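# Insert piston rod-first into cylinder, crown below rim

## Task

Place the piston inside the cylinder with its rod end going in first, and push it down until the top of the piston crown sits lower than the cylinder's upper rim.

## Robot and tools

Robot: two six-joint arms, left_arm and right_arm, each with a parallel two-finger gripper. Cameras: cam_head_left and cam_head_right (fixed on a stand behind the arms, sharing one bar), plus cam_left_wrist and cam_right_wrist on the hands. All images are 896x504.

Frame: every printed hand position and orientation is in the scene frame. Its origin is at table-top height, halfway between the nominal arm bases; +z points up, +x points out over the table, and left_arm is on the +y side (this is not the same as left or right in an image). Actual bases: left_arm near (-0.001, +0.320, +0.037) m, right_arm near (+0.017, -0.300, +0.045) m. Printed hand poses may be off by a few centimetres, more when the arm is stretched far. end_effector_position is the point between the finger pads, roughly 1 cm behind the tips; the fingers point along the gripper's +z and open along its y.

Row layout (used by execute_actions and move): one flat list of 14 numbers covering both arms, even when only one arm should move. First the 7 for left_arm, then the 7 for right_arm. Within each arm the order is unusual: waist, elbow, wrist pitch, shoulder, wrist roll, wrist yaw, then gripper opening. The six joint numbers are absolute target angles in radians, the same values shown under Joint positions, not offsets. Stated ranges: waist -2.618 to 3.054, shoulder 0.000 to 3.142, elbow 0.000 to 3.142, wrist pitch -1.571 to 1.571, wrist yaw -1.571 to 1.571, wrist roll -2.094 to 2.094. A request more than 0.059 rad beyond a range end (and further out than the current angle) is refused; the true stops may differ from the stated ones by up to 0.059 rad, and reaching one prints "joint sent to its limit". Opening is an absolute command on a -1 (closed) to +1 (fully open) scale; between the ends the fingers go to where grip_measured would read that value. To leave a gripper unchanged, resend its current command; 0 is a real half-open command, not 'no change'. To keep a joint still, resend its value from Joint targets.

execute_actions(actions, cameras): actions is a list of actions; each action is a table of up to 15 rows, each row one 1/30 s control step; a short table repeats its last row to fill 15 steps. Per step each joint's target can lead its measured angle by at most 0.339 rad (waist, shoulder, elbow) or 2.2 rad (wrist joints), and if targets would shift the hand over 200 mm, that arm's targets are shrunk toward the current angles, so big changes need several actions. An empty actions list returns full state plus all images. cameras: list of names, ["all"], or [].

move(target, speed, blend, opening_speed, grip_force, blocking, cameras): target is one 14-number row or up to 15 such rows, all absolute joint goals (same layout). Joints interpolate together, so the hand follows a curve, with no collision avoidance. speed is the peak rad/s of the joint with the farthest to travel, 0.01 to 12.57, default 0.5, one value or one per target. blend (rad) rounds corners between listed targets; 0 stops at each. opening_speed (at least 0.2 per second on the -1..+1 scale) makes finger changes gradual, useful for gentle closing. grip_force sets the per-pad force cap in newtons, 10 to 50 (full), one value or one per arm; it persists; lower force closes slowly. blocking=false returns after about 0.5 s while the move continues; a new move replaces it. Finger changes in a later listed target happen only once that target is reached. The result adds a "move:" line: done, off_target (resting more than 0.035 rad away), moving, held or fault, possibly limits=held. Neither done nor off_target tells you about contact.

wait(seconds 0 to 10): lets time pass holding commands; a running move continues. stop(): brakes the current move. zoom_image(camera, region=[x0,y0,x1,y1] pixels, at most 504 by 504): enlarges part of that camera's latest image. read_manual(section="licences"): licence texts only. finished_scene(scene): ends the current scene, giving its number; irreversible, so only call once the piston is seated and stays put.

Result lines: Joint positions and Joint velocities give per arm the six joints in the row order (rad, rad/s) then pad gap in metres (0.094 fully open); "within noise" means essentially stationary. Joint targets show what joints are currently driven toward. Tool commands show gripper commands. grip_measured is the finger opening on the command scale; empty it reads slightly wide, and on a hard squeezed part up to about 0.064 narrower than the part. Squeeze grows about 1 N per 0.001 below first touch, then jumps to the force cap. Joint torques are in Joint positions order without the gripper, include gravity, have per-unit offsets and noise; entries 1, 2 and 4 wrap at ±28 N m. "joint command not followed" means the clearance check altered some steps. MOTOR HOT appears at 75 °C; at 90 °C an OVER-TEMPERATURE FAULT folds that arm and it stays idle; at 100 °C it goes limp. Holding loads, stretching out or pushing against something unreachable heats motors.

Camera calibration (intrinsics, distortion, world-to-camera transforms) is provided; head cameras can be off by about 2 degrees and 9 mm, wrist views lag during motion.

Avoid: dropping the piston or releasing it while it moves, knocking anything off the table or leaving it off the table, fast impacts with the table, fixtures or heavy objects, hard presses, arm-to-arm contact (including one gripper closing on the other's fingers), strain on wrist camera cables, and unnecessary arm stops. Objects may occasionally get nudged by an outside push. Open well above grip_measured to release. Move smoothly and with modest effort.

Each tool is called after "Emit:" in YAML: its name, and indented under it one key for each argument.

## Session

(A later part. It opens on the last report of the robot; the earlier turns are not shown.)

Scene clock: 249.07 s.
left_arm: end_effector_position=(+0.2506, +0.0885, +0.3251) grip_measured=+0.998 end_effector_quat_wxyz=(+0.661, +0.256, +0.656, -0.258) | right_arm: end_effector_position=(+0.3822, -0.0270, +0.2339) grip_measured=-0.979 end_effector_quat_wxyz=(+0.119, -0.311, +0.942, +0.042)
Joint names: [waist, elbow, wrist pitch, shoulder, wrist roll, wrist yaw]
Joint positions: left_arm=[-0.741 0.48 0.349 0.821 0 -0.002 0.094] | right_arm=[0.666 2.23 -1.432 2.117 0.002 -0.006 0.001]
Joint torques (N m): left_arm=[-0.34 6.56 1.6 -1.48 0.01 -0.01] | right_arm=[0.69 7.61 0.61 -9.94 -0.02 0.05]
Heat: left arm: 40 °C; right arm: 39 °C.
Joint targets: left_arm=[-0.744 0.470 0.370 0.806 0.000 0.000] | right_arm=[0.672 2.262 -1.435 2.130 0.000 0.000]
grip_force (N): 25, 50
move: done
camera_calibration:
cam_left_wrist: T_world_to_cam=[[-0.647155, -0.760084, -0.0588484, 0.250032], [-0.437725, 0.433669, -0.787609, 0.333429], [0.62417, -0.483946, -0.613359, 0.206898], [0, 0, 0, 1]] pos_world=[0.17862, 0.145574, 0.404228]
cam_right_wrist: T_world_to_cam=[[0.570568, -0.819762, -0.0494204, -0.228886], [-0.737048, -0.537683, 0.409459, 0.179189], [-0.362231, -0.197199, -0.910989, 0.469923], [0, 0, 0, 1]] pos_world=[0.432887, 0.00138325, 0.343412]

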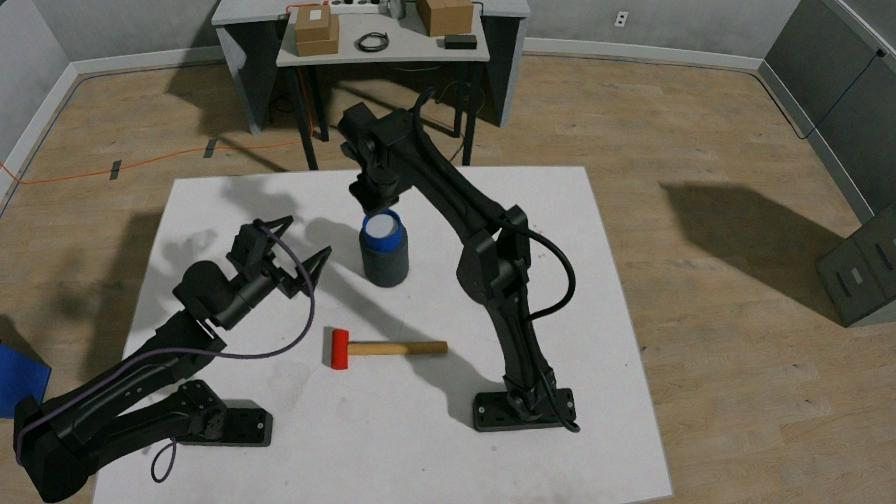

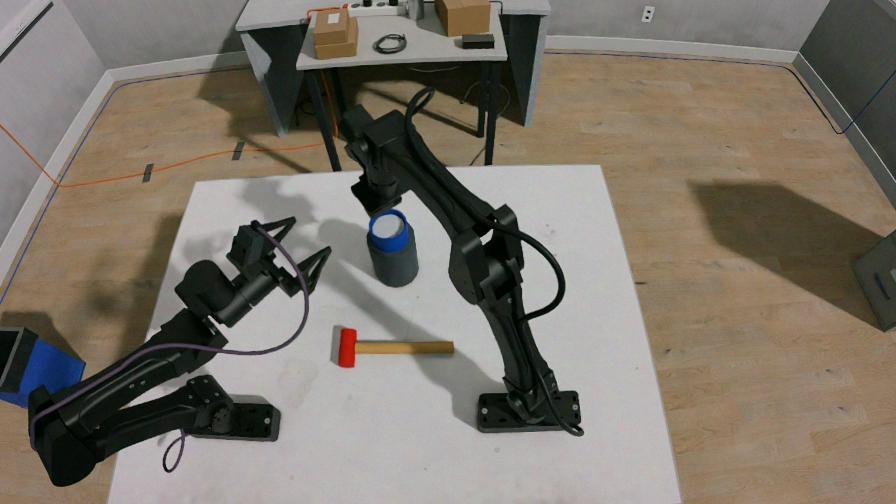

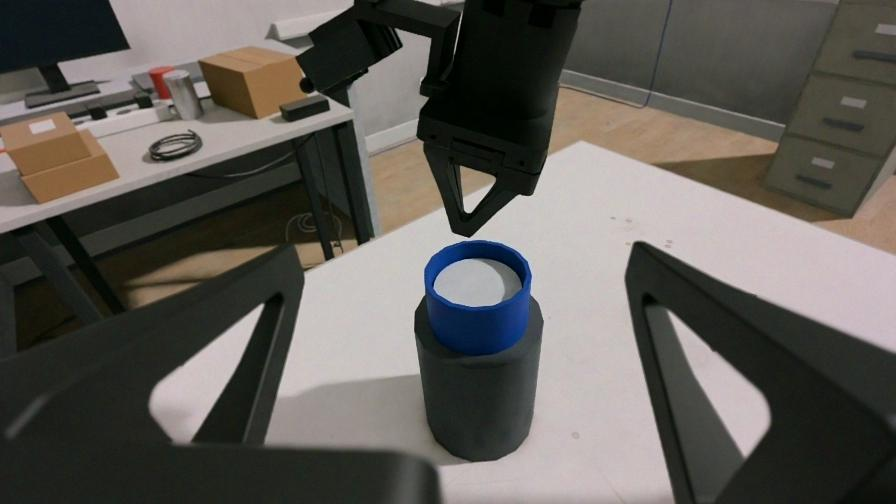

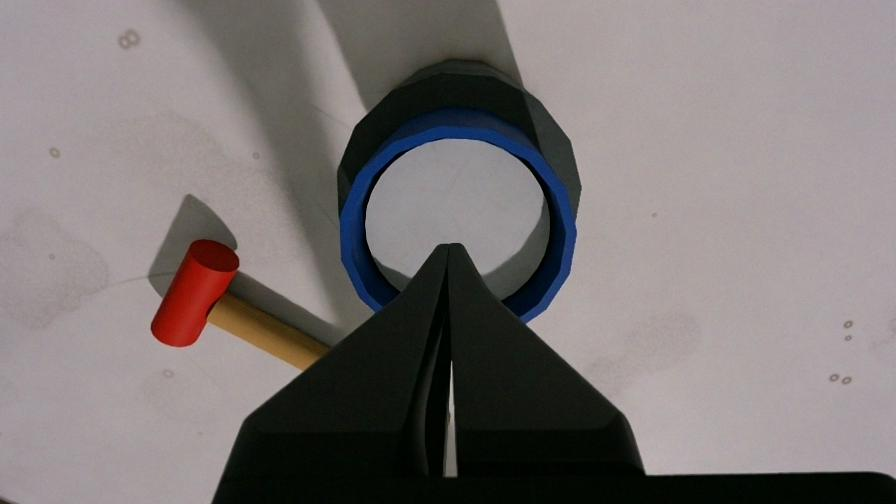

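Emit:
move:
  target: [-0.744, 0.47, 0.37, 0.806, 0.0, 0.0, 1.0, 0.672, 2.12, -1.352, 2.1615, 0.0, 0.0, -1.0]
  speed: 0.1
  cameras: ["cam_left_wrist", "cam_right_wrist", "cam_head_left"]

Emit:
zoom_image:
  camera: "cam_left_wrist"
  region: [390, 160, 570, 340]

Emit:
zoom_image:
  camera: "cam_head_left"
  region: [330, 150, 450, 290]

Scene clock: 254.30 s.
left_arm: end_effector_position=(+0.2506, +0.0885, +0.3251) grip_measured=+0.998 end_effector_quat_wxyz=(+0.661, +0.256, +0.656, -0.258) | right_arm: end_effector_position=(+0.3826, -0.0267, +0.1946) grip_measured=-0.980 end_effector_quat_wxyz=(+0.088, -0.312, +0.946, +0.032)
Joint names: [waist, elbow, wrist pitch, shoulder, wrist roll, wrist yaw]
Joint positions: left_arm=[-0.741 0.48 0.349 0.821 0 -0.002 0.094] | right_arm=[0.666 2.131 -1.366 2.147 0.002 -0.006 0.001]
Joint torques (N m): left_arm=[-0.34 6.56 1.59 -1.47 0.01 0] | right_arm=[0.58 4.38 0.73 -10.22 -0.01 0.07]
Heat: left arm: 40 °C; right arm: 38 °C.
Joint targets: left_arm=[-0.744 0.470 0.370 0.806 0.000 0.000] | right_arm=[0.672 2.120 -1.352 2.162 0.000 0.000]
grip_force (N): 25, 50
move: done
camera_calibration:
cam_left_wrist: T_world_to_cam=[[-0.647155, -0.760084, -0.0588484, 0.250032], [-0.437725, 0.433669, -0.787609, 0.333429], [0.62417, -0.483946, -0.613359, 0.206898], [0, 0, 0, 1]] pos_world=[0.17862, 0.145574, 0.404228]
cam_right_wrist: T_world_to_cam=[[0.568029, -0.821642, -0.0474004, -0.230339], [-0.714533, -0.520921, 0.466994, 0.176476], [-0.408394, -0.231397, -0.882989, 0.445664], [0, 0, 0, 1]] pos_world=[0.438943, 0.00579941, 0.300185]
Images, in order (width x height): cam_head_left 896x504, cam_left_wrist 896x504, cam_right_wrist 896x504.

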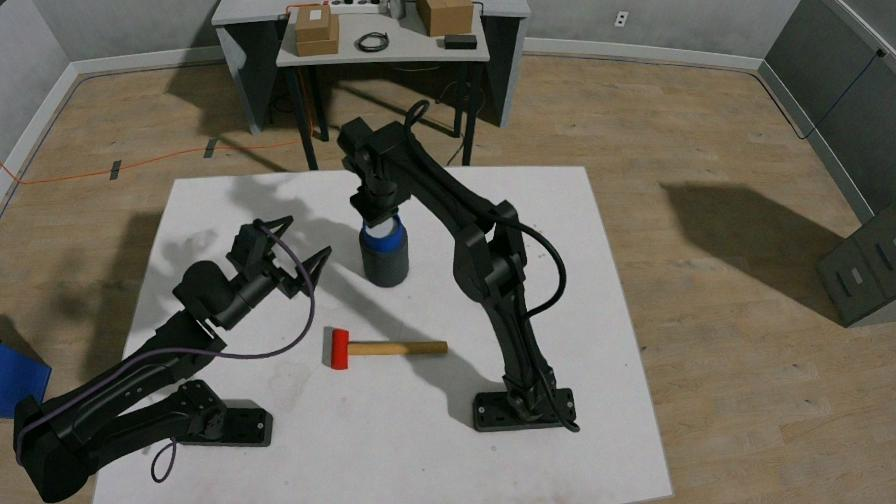

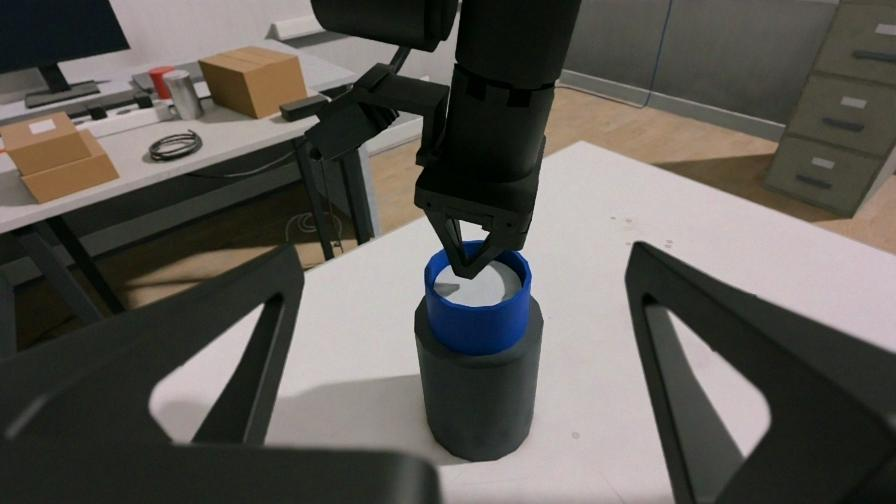

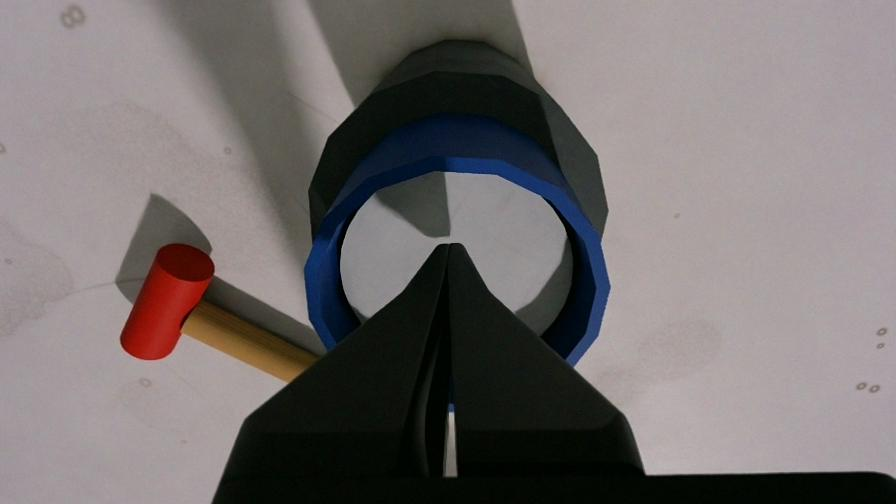

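Scaled by 2.800 from the camera's 896x504 image, which has a finer 1280x720 frame.

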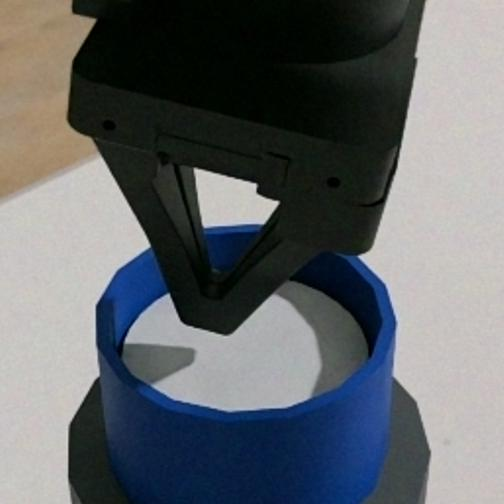

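Scaled by 3.600 from the camera's 896x504 image, which has a finer 1280x720 frame.

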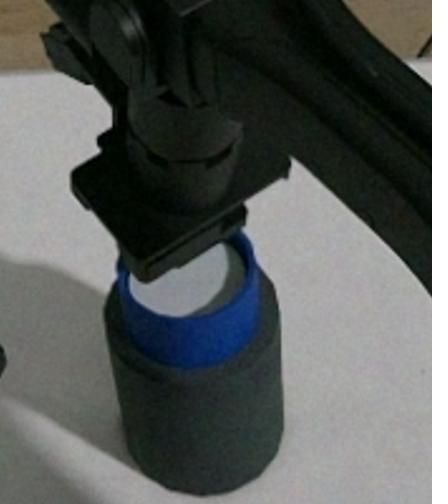

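Emit:
move:
  target: [-0.744, 0.47, 0.37, 0.806, 0.0, 0.0, 1.0, 0.672, 2.062, -1.328, 2.082, 0.0, 0.0, -1.0]
  speed: 0.08
  cameras: ["cam_left_wrist", "cam_right_wrist"]

Emit:
zoom_image:
  camera: "cam_left_wrist"
  region: [390, 160, 570, 340]

Scene clock: 258.17 s.
left_arm: end_effector_position=(+0.2506, +0.0885, +0.3252) grip_measured=+0.998 end_effector_quat_wxyz=(+0.661, +0.256, +0.656, -0.258) | right_arm: end_effector_position=(+0.3780, -0.0301, +0.1899) grip_measured=-0.980 end_effector_quat_wxyz=(+0.085, -0.312, +0.946, +0.031)
Joint names: [waist, elbow, wrist pitch, shoulder, wrist roll, wrist yaw]
Joint positions: left_arm=[-0.741 0.48 0.349 0.821 0 -0.002 0.094] | right_arm=[0.666 2.074 -1.342 2.123 0.002 -0.006 0.001]
Joint torques (N m): left_arm=[-0.32 6.56 1.6 -1.48 0 0] | right_arm=[0.65 4.37 0.7 -15.09 0.01 0.04]
Heat: left arm: 40 °C; right arm: 37 °C.
Joint targets: left_arm=[-0.744 0.470 0.370 0.806 0.000 0.000] | right_arm=[0.672 2.062 -1.328 2.082 0.000 0.000]
grip_force (N): 25, 50
move: off_target (right_arm); right_arm: the shoulder is farthest, 0.041 rad from its target
camera_calibration:
cam_left_wrist: T_world_to_cam=[[-0.647123, -0.760106, -0.0589147, 0.249991], [-0.437477, 0.433513, -0.787833, 0.333454], [0.624377, -0.484051, -0.613065, 0.206819], [0, 0, 0, 1]] pos_world=[0.17852, 0.145574, 0.404228]
cam_right_wrist: T_world_to_cam=[[0.567801, -0.821817, -0.0470952, -0.230763], [-0.711623, -0.518815, 0.473733, 0.171204], [-0.413756, -0.235472, -0.879408, 0.440117], [0, 0, 0, 1]] pos_world=[0.434962, 0.00281328, 0.295069]
Images, in order (width x height): cam_left_wrist 896x504, cam_right_wrist 896x504.

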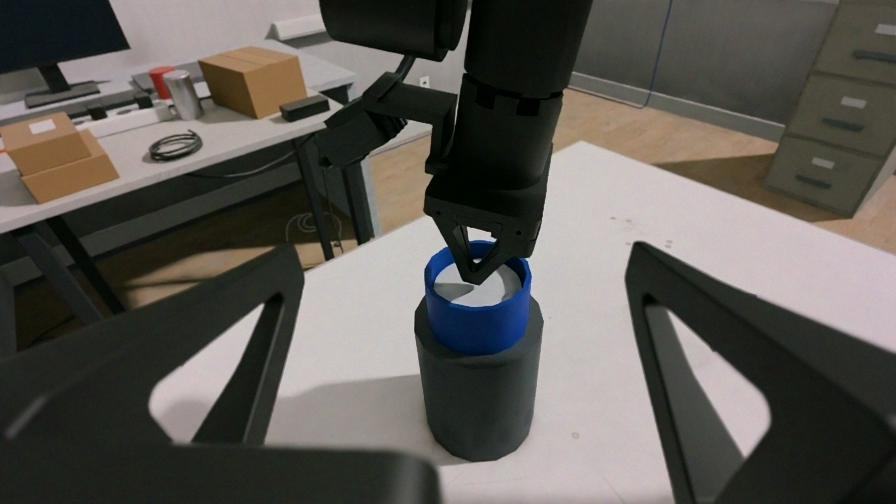

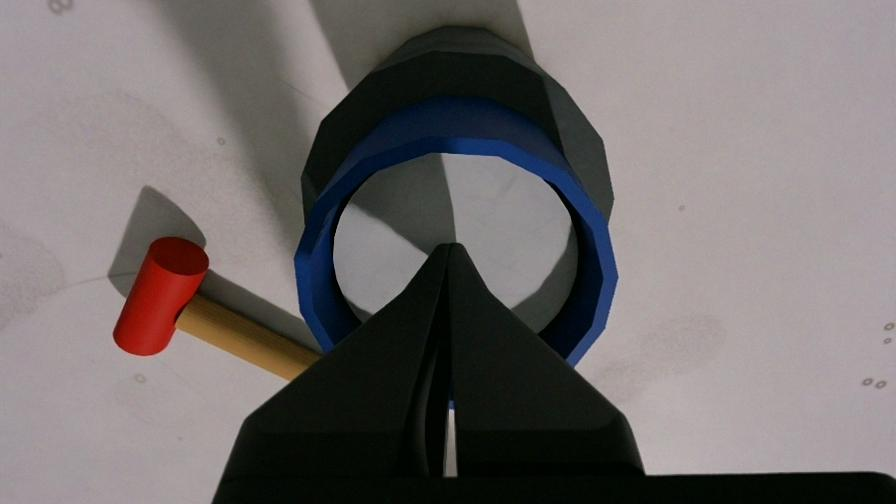

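Scaled by 2.800 from the camera's 896x504 image, which has a finer 1280x720 frame.

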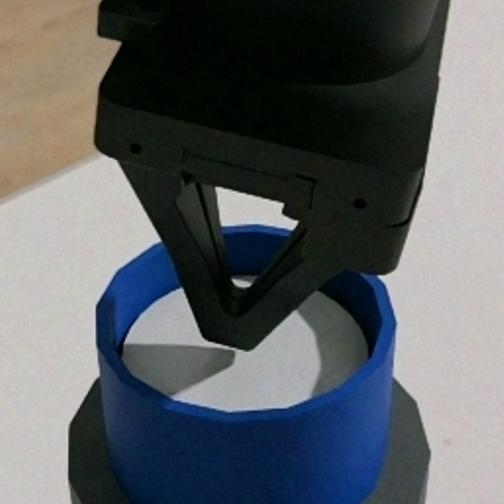

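Emit:
move:
  target: [-0.744, 0.47, 0.37, 0.806, 0.0, 0.0, 1.0, 0.672, 2.035, -1.31, 2.145, 0.0, 0.0, -1.0]
  speed: 0.06
  cameras: ["cam_left_wrist", "cam_right_wrist"]

Emit:
zoom_image:
  camera: "cam_left_wrist"
  region: [390, 160, 570, 340]

Scene clock: 261.67 s.
left_arm: end_effector_position=(+0.2506, +0.0885, +0.3252) grip_measured=+0.998 end_effector_quat_wxyz=(+0.661, +0.256, +0.656, -0.258) | right_arm: end_effector_position=(+0.3774, -0.0306, +0.1853) grip_measured=-0.980 end_effector_quat_wxyz=(+0.082, -0.312, +0.946, +0.030)
Joint names: [waist, elbow, wrist pitch, shoulder, wrist roll, wrist yaw]
Joint positions: left_arm=[-0.741 0.48 0.349 0.821 0 -0.002 0.094] | right_arm=[0.666 2.057 -1.33 2.123 0.002 -0.006 0.001]
Joint torques (N m): left_arm=[-0.34 6.57 1.6 -1.47 0 0] | right_arm=[0.65 3.75 0.78 -9.42 0.02 0.08]
Heat: left arm: 40 °C; right arm: 37 °C.
Joint targets: left_arm=[-0.744 0.470 0.370 0.806 0.000 0.000] | right_arm=[0.672 2.035 -1.310 2.145 0.000 0.000]
grip_force (N): 25, 50
move: done
camera_calibration:
cam_left_wrist: T_world_to_cam=[[-0.647123, -0.760106, -0.0589147, 0.249991], [-0.437477, 0.433513, -0.787833, 0.333454], [0.624377, -0.484051, -0.613065, 0.206819], [0, 0, 0, 1]] pos_world=[0.17852, 0.145574, 0.404228]
cam_right_wrist: T_world_to_cam=[[0.567553, -0.821998, -0.0469359, -0.23088], [-0.709256, -0.51707, 0.47916, 0.170915], [-0.418138, -0.238659, -0.876472, 0.436738], [0, 0, 0, 1]] pos_world=[0.434876, 0.00282401, 0.290056]
Images, in order (width x height): cam_left_wrist 896x504, cam_right_wrist 896x504.

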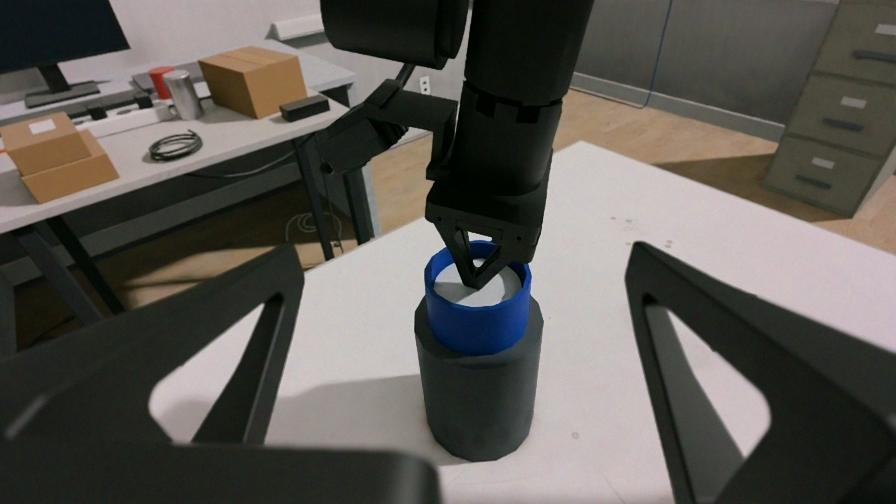

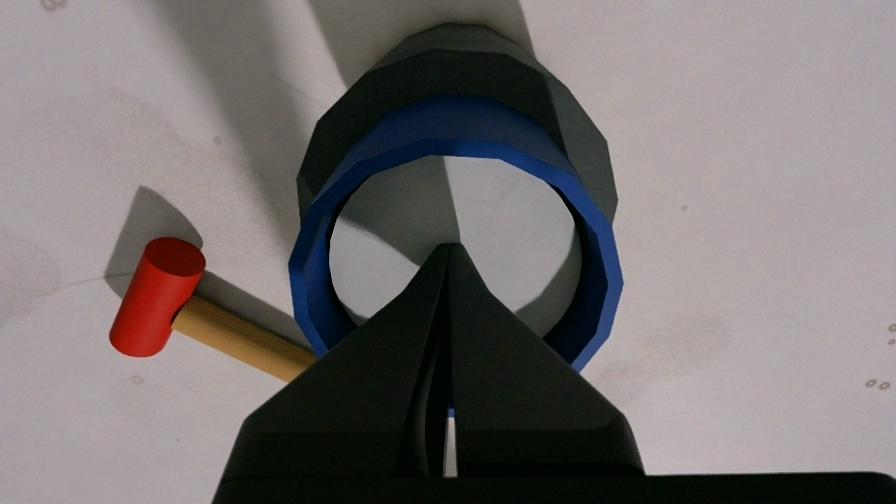

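Scaled by 2.800 from the camera's 896x504 image, which has a finer 1280x720 frame.

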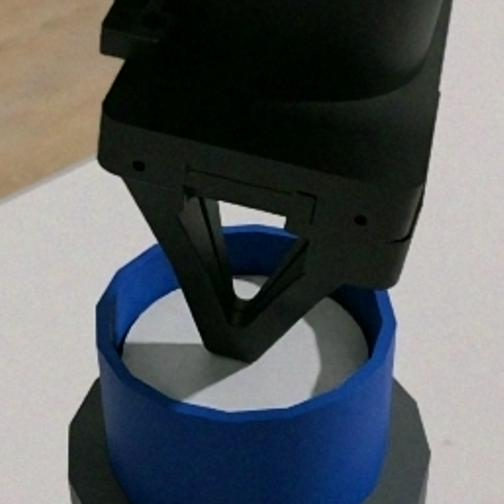

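Emit:
move:
  target: [-0.744, 0.47, 0.37, 0.806, 0.0, 0.0, 1.0, 0.672, 1.99, -1.285, 2.20, 0.0, 0.0, -1.0]
  speed: 0.06
  cameras: ["cam_left_wrist"]

Emit:
zoom_image:
  camera: "cam_left_wrist"
  region: [390, 160, 570, 340]

Scene clock: 263.27 s.
left_arm: end_effector_position=(+0.2506, +0.0885, +0.3252) grip_measured=+0.998 end_effector_quat_wxyz=(+0.661, +0.256, +0.656, -0.258) | right_arm: end_effector_position=(+0.3774, -0.0306, +0.1792) grip_measured=-0.980 end_effector_quat_wxyz=(+0.079, -0.312, +0.946, +0.029)
Joint names: [waist, elbow, wrist pitch, shoulder, wrist roll, wrist yaw]
Joint positions: left_arm=[-0.741 0.48 0.349 0.821 0 -0.002 0.094] | right_arm=[0.666 2.036 -1.313 2.125 0.002 -0.006 0.001]
Joint torques (N m): left_arm=[-0.34 6.56 1.6 -1.47 0.01 0] | right_arm=[0.57 1.96 0.86 -4.68 0.01 0.06]
Heat: left arm: 40 °C; right arm: 37 °C.
Joint targets: left_arm=[-0.744 0.470 0.370 0.806 0.000 0.000] | right_arm=[0.672 1.990 -1.285 2.200 0.000 0.000]
grip_force (N): 25, 50
move: off_target (right_arm); right_arm: the shoulder is farthest, 0.075 rad from its target
camera_calibration:
cam_left_wrist: T_world_to_cam=[[-0.647123, -0.760106, -0.0589147, 0.249991], [-0.437477, 0.433513, -0.787833, 0.333454], [0.624377, -0.484051, -0.613065, 0.206819], [0, 0, 0, 1]] pos_world=[0.17852, 0.145574, 0.404228]
Images, in order (width x height): cam_left_wrist 896x504.

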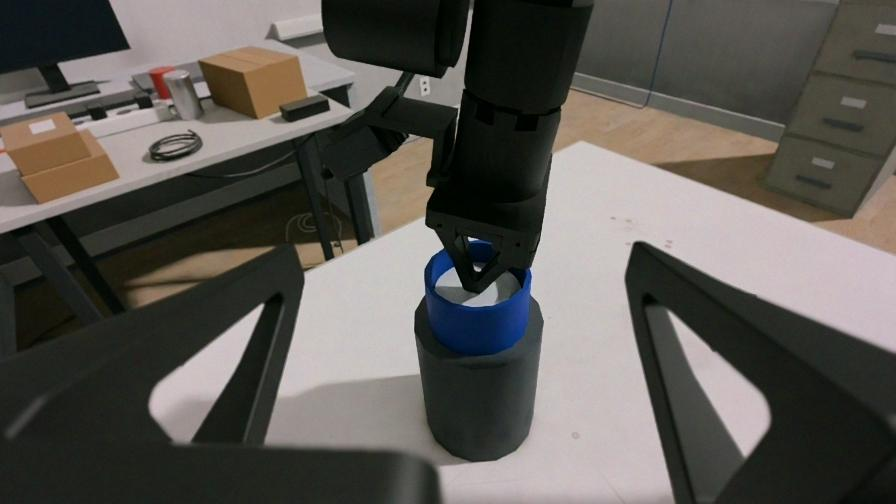

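Scaled by 2.800 from the camera's 896x504 image, which has a finer 1280x720 frame.

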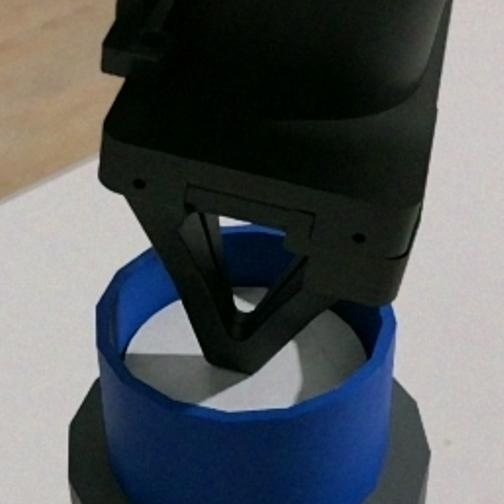

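Emit:
move:
  target: [-0.744, 0.47, 0.37, 0.806, 0.0, 0.0, 1.0, 0.672, 1.95, -1.258, 2.25, 0.0, 0.0, -1.0]
  speed: 0.06
  cameras: ["cam_left_wrist", "cam_right_wrist"]

Emit:
zoom_image:
  camera: "cam_left_wrist"
  region: [390, 160, 570, 340]

Scene clock: 265.00 s.
left_arm: end_effector_position=(+0.2506, +0.0885, +0.3252) grip_measured=+0.998 end_effector_quat_wxyz=(+0.661, +0.256, +0.656, -0.258) | right_arm: end_effector_position=(+0.3774, -0.0306, +0.1728) grip_measured=-0.980 end_effector_quat_wxyz=(+0.075, -0.312, +0.947, +0.028)
Joint names: [waist, elbow, wrist pitch, shoulder, wrist roll, wrist yaw]
Joint positions: left_arm=[-0.741 0.48 0.349 0.821 0 -0.002 0.094] | right_arm=[0.666 2.022 -1.301 2.131 0.001 -0.006 0.001]
Joint torques (N m): left_arm=[-0.34 6.57 1.6 -1.48 0.01 0] | right_arm=[0.7 -0.01 1.04 -0.84 -0.03 0.05]
Heat: left arm: 40 °C; right arm: 37 °C.
Joint targets: left_arm=[-0.744 0.470 0.370 0.806 0.000 0.000] | right_arm=[0.672 1.950 -1.258 2.250 0.000 0.000]
grip_force (N): 25, 50
move: off_target (right_arm); right_arm: the shoulder is farthest, 0.119 rad from its target
camera_calibration:
cam_left_wrist: T_world_to_cam=[[-0.647123, -0.760106, -0.0589147, 0.249991], [-0.437477, 0.433513, -0.787833, 0.333454], [0.624377, -0.484051, -0.613065, 0.206819], [0, 0, 0, 1]] pos_world=[0.17852, 0.145574, 0.404228]
cam_right_wrist: T_world_to_cam=[[0.567273, -0.822223, -0.0463629, -0.231433], [-0.703488, -0.513085, 0.491781, 0.172663], [-0.428142, -0.246358, -0.869484, 0.428032], [0, 0, 0, 1]] pos_world=[0.43601, 0.00375037, 0.276525]
Images, in order (width x height): cam_left_wrist 896x504, cam_right_wrist 896x504.

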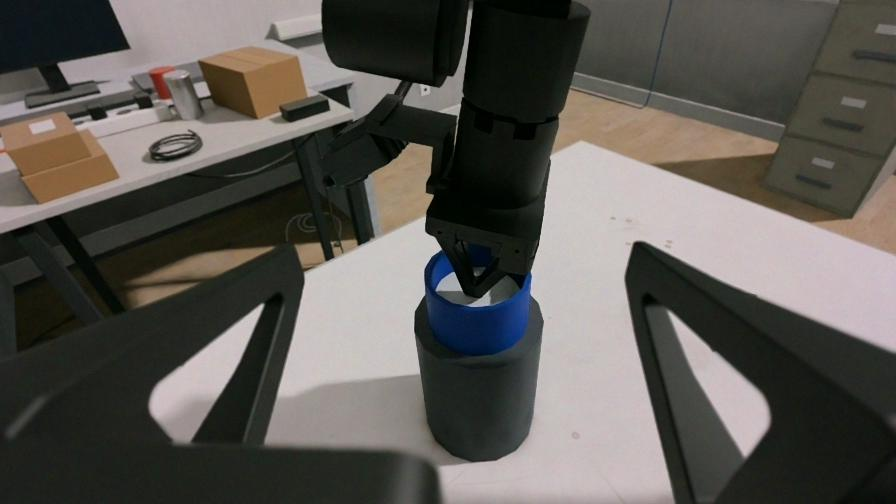

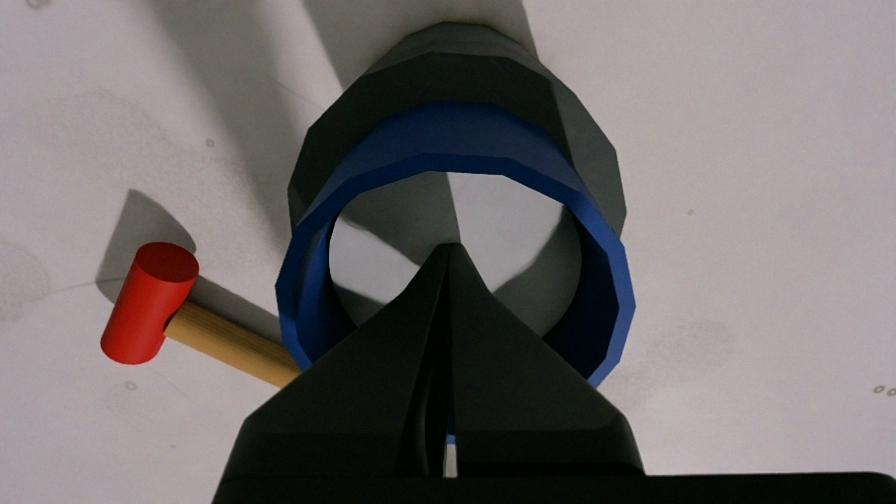

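Scaled by 2.800 from the camera's 896x504 image, which has a finer 1280x720 frame.

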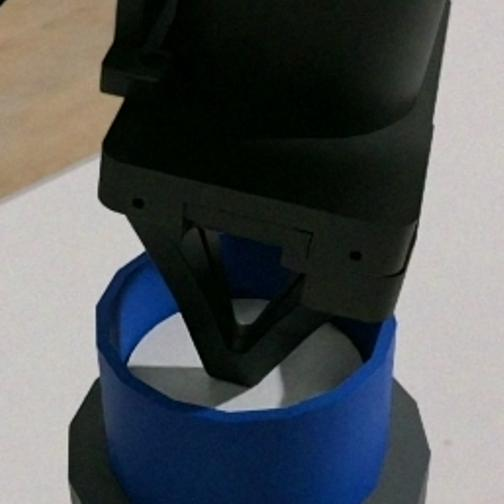

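Emit:
move:
  target: [-0.744, 0.47, 0.37, 0.806, 0.0, 0.0, 1.0, 0.672, 1.91, -1.232, 2.30, 0.0, 0.0, -1.0]
  speed: 0.06
  cameras: ["cam_left_wrist", "cam_right_wrist"]

Emit:
zoom_image:
  camera: "cam_left_wrist"
  region: [390, 160, 570, 340]

Scene clock: 267.00 s.
left_arm: end_effector_position=(+0.2506, +0.0885, +0.3252) grip_measured=+0.998 end_effector_quat_wxyz=(+0.661, +0.256, +0.656, -0.258) | right_arm: end_effector_position=(+0.3768, -0.0311, +0.1606) grip_measured=-0.980 end_effector_quat_wxyz=(+0.065, -0.312, +0.947, +0.025)
Joint names: [waist, elbow, wrist pitch, shoulder, wrist roll, wrist yaw]
Joint positions: left_arm=[-0.741 0.48 0.349 0.821 0 -0.002 0.094] | right_arm=[0.666 2.001 -1.286 2.147 0.001 -0.006 0.001]
Joint torques (N m): left_arm=[-0.34 6.57 1.6 -1.47 0 0] | right_arm=[0.59 -1.36 1.15 2.26 -0.02 0.03]
Heat: left arm: 40 °C; right arm: 37 °C.
Joint targets: left_arm=[-0.744 0.470 0.370 0.806 0.000 0.000] | right_arm=[0.672 1.910 -1.232 2.300 0.000 0.000]
grip_force (N): 25, 50
move: off_target (right_arm); right_arm: the shoulder is farthest, 0.153 rad from its target
camera_calibration:
cam_left_wrist: T_world_to_cam=[[-0.647123, -0.760106, -0.0589147, 0.249991], [-0.437477, 0.433513, -0.787833, 0.333454], [0.624377, -0.484051, -0.613065, 0.206819], [0, 0, 0, 1]] pos_world=[0.17852, 0.145574, 0.404228]
cam_right_wrist: T_world_to_cam=[[0.566472, -0.822815, -0.045658, -0.231862], [-0.694907, -0.506726, 0.510228, 0.171982], [-0.44296, -0.257302, -0.858826, 0.420591], [0, 0, 0, 1]] pos_world=[0.43716, 0.0045871, 0.262878]
Images, in order (width x height): cam_left_wrist 896x504, cam_right_wrist 896x504.

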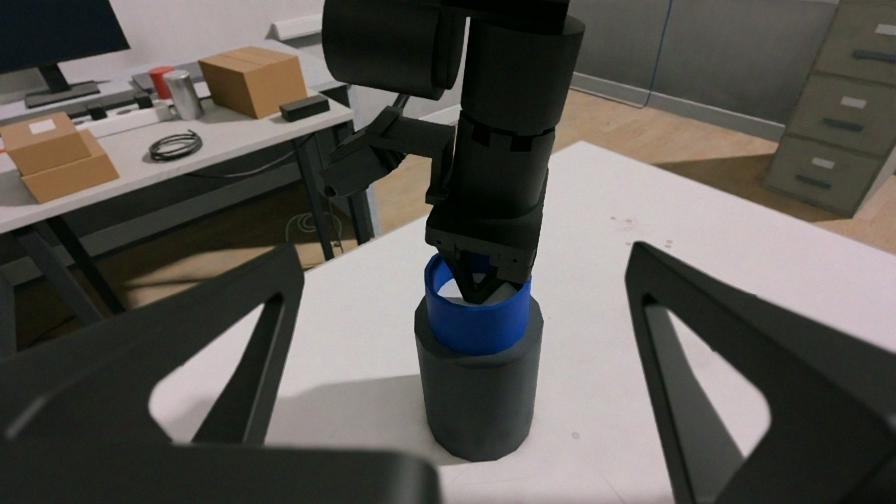

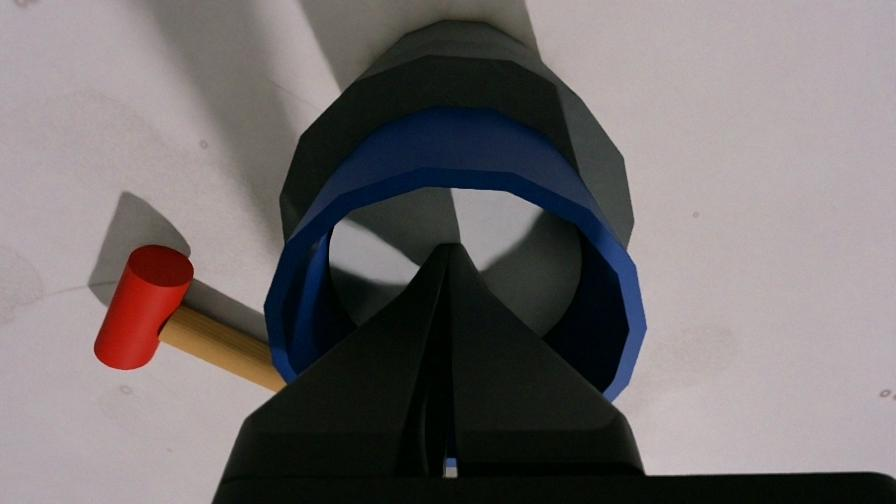

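Scaled by 2.800 from the camera's 896x504 image, which has a finer 1280x720 frame.

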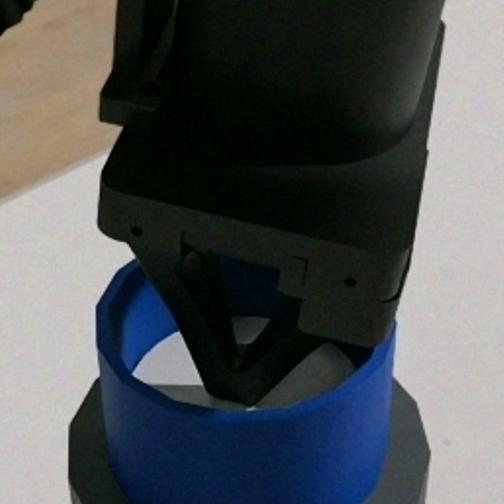

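Emit:
move:
  target: [-0.744, 0.47, 0.37, 0.806, 0.0, 0.0, 1.0, 0.672, 1.888, -1.218, 2.325, 0.0, 0.0, -1.0]
  speed: 0.06
  cameras: ["cam_left_wrist", "cam_right_wrist"]

Emit:
zoom_image:
  camera: "cam_left_wrist"
  region: [390, 160, 570, 340]

Scene clock: 270.03 s.
left_arm: end_effector_position=(+0.2506, +0.0885, +0.3252) grip_measured=+0.998 end_effector_quat_wxyz=(+0.661, +0.256, +0.656, -0.258) | right_arm: end_effector_position=(+0.3768, -0.0311, +0.1597) grip_measured=-0.980 end_effector_quat_wxyz=(+0.065, -0.312, +0.947, +0.025)
Joint names: [waist, elbow, wrist pitch, shoulder, wrist roll, wrist yaw]
Joint positions: left_arm=[-0.741 0.48 0.349 0.821 0 -0.002 0.094] | right_arm=[0.666 1.998 -1.284 2.147 0.001 -0.006 0.001]
Joint torques (N m): left_arm=[-0.34 6.56 1.59 -1.47 0.01 0] | right_arm=[0.59 -2.85 1.3 4.7 0.01 0.07]
Heat: left arm: 40 °C; right arm: 36 °C.
Joint targets: left_arm=[-0.744 0.470 0.370 0.806 0.000 0.000] | right_arm=[0.672 1.888 -1.218 2.325 0.000 0.000]
grip_force (N): 25, 50
move: off_target (right_arm); right_arm: the shoulder is farthest, 0.178 rad from its target
camera_calibration:
cam_left_wrist: T_world_to_cam=[[-0.647123, -0.760106, -0.0589147, 0.249991], [-0.437477, 0.433513, -0.787833, 0.333454], [0.624377, -0.484051, -0.613065, 0.206819], [0, 0, 0, 1]] pos_world=[0.17852, 0.145574, 0.404228]
cam_right_wrist: T_world_to_cam=[[0.566466, -0.822821, -0.0456211, -0.231972], [-0.694588, -0.50651, 0.510877, 0.172254], [-0.443468, -0.257707, -0.858442, 0.4199], [0, 0, 0, 1]] pos_world=[0.437262, 0.0045885, 0.261877]
Images, in order (width x height): cam_left_wrist 896x504, cam_right_wrist 896x504.

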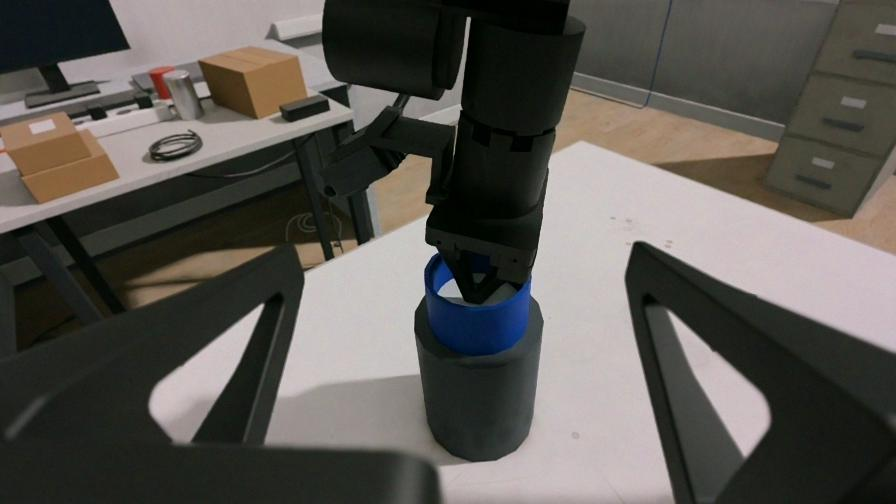

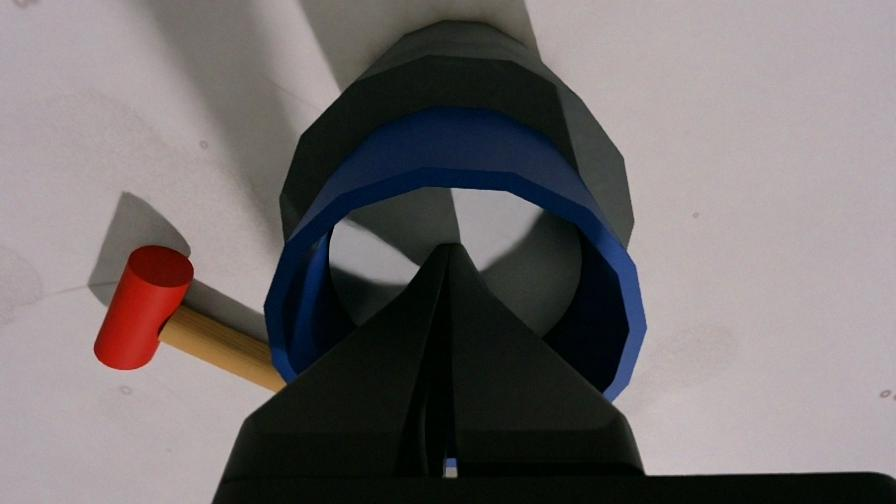

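Scaled by 2.800 from the camera's 896x504 image, which has a finer 1280x720 frame.

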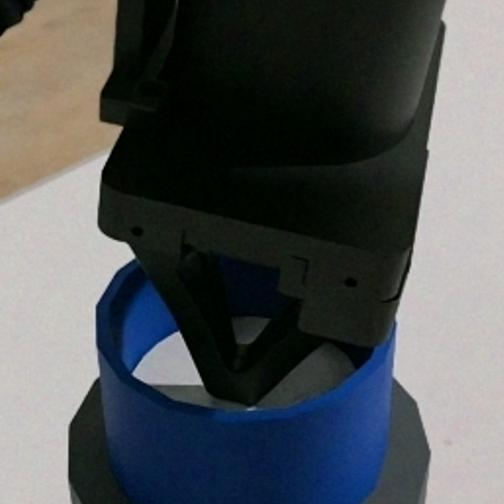

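Emit:
move:
  target: [-0.744, 0.47, 0.37, 0.806, 0.0, 0.0, 1.0, 0.672, 1.872, -1.21, 2.345, 0.0, 0.0, -1.0]
  speed: 0.04

Emit:
move:
  target: [-0.744, 0.47, 0.37, 0.806, 0.0, 0.0, 1.0, 0.672, 1.857, -1.205, 2.365, 0.0, 0.0, -1.0]
  speed: 0.04
  cameras: ["cam_left_wrist", "cam_right_wrist", "cam_head_left"]

Emit:
zoom_image:
  camera: "cam_left_wrist"
  region: [390, 160, 570, 340]

Scene clock: 272.13 s.
left_arm: end_effector_position=(+0.2506, +0.0885, +0.3252) grip_measured=+0.998 end_effector_quat_wxyz=(+0.661, +0.256, +0.656, -0.258) | right_arm: end_effector_position=(+0.3772, -0.0313, +0.1295) grip_measured=-0.983 end_effector_quat_wxyz=(+0.043, -0.313, +0.949, +0.016)
Joint names: [waist, elbow, wrist pitch, shoulder, wrist roll, wrist yaw]
Joint positions: left_arm=[-0.741 0.48 0.349 0.821 0 -0.002 0.094] | right_arm=[0.666 1.964 -1.246 2.197 0.001 -0.003 0.001]
Joint torques (N m): left_arm=[-0.32 6.57 1.6 -1.47 0.01 0] | right_arm=[0.66 -1.51 0.85 1.32 -0.01 0.02]
Heat: left arm: 40 °C; right arm: 36 °C.
Joint targets: left_arm=[-0.744 0.470 0.370 0.806 0.000 0.000] | right_arm=[0.672 1.872 -1.210 2.345 0.000 0.000]
grip_force (N): 25, 50
move: off_target (right_arm); right_arm: the shoulder is farthest, 0.148 rad from its target

Scene clock: 272.87 s.
left_arm: end_effector_position=(+0.2506, +0.0885, +0.3252) grip_measured=+0.998 end_effector_quat_wxyz=(+0.661, +0.256, +0.656, -0.258) | right_arm: end_effector_position=(+0.3772, -0.0313, +0.1291) grip_measured=-0.983 end_effector_quat_wxyz=(+0.042, -0.313, +0.949, +0.016)
Joint names: [waist, elbow, wrist pitch, shoulder, wrist roll, wrist yaw]
Joint positions: left_arm=[-0.741 0.48 0.349 0.821 0 -0.002 0.094] | right_arm=[0.666 1.964 -1.246 2.198 0.001 -0.003 0.001]
Joint torques (N m): left_arm=[-0.34 6.56 1.6 -1.48 0.01 0] | right_arm=[0.61 -2.7 0.93 3.17 -0.01 0.02]
Heat: left arm: 40 °C; right arm: 36 °C.
Joint targets: left_arm=[-0.744 0.470 0.370 0.806 0.000 0.000] | right_arm=[0.672 1.857 -1.205 2.365 0.000 0.000]
grip_force (N): 25, 50
move: off_target (right_arm); right_arm: the shoulder is farthest, 0.167 rad from its target
camera_calibration:
cam_left_wrist: T_world_to_cam=[[-0.647123, -0.760106, -0.0589147, 0.249991], [-0.437477, 0.433513, -0.787833, 0.333454], [0.624377, -0.484051, -0.613065, 0.206819], [0, 0, 0, 1]] pos_world=[0.17852, 0.145574, 0.404228]
cam_right_wrist: T_world_to_cam=[[0.56525, -0.823891, -0.0411755, -0.23394], [-0.674672, -0.490443, 0.551619, 0.175747], [-0.474668, -0.284023, -0.833079, 0.401461], [0, 0, 0, 1]] pos_world=[0.441366, 0.00747702, 0.227871]
Images, in order (width x height): cam_head_left 896x504, cam_left_wrist 896x504, cam_right_wrist 896x504.

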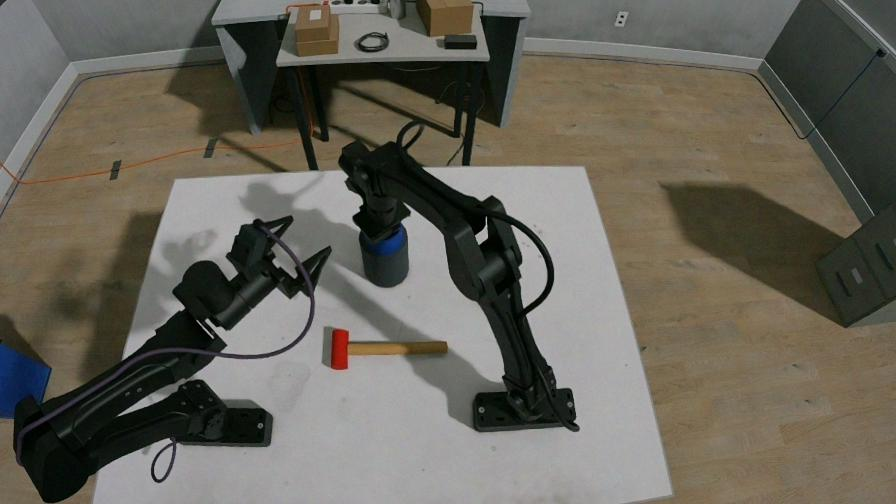

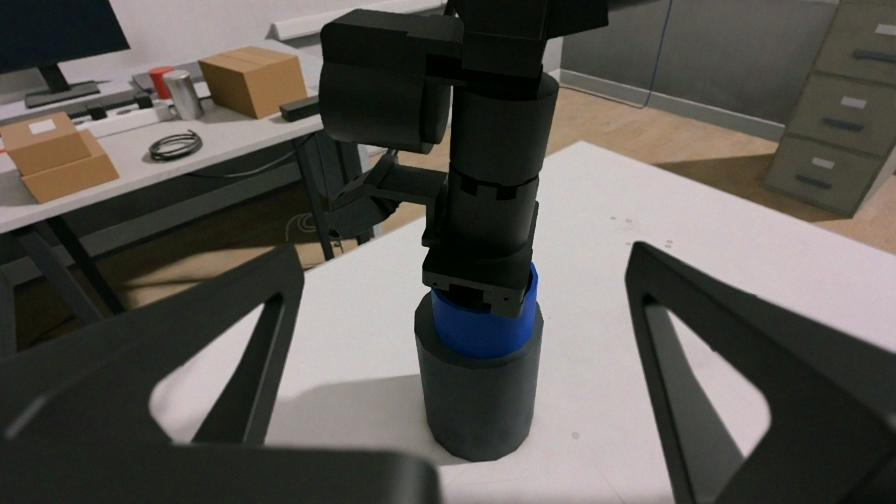

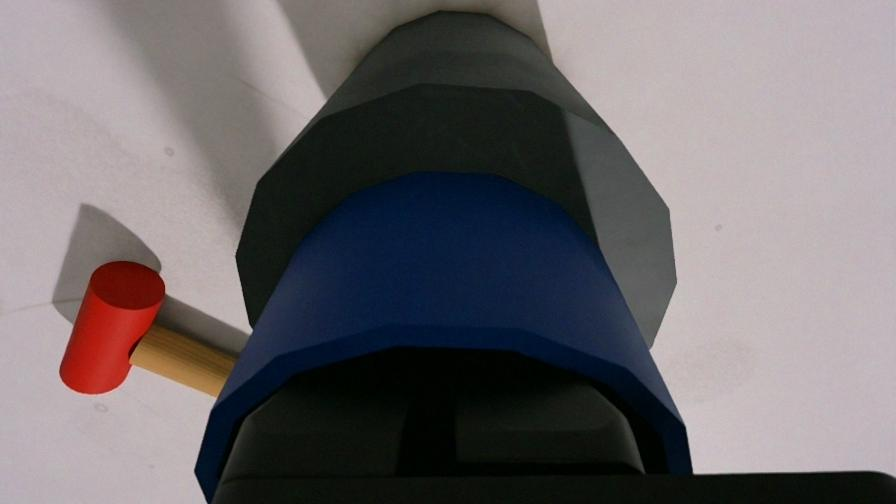

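Scaled by 2.800 from the camera's 896x504 image, which has a finer 1280x720 frame.

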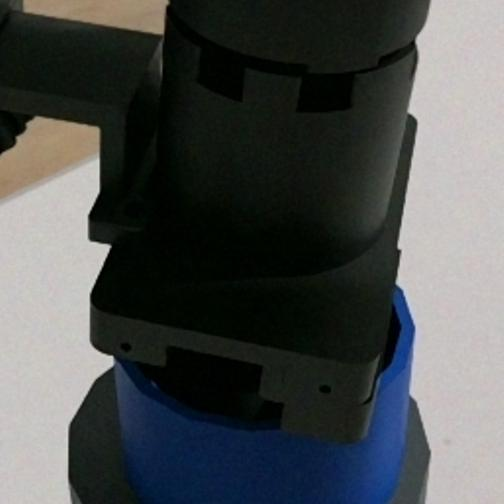

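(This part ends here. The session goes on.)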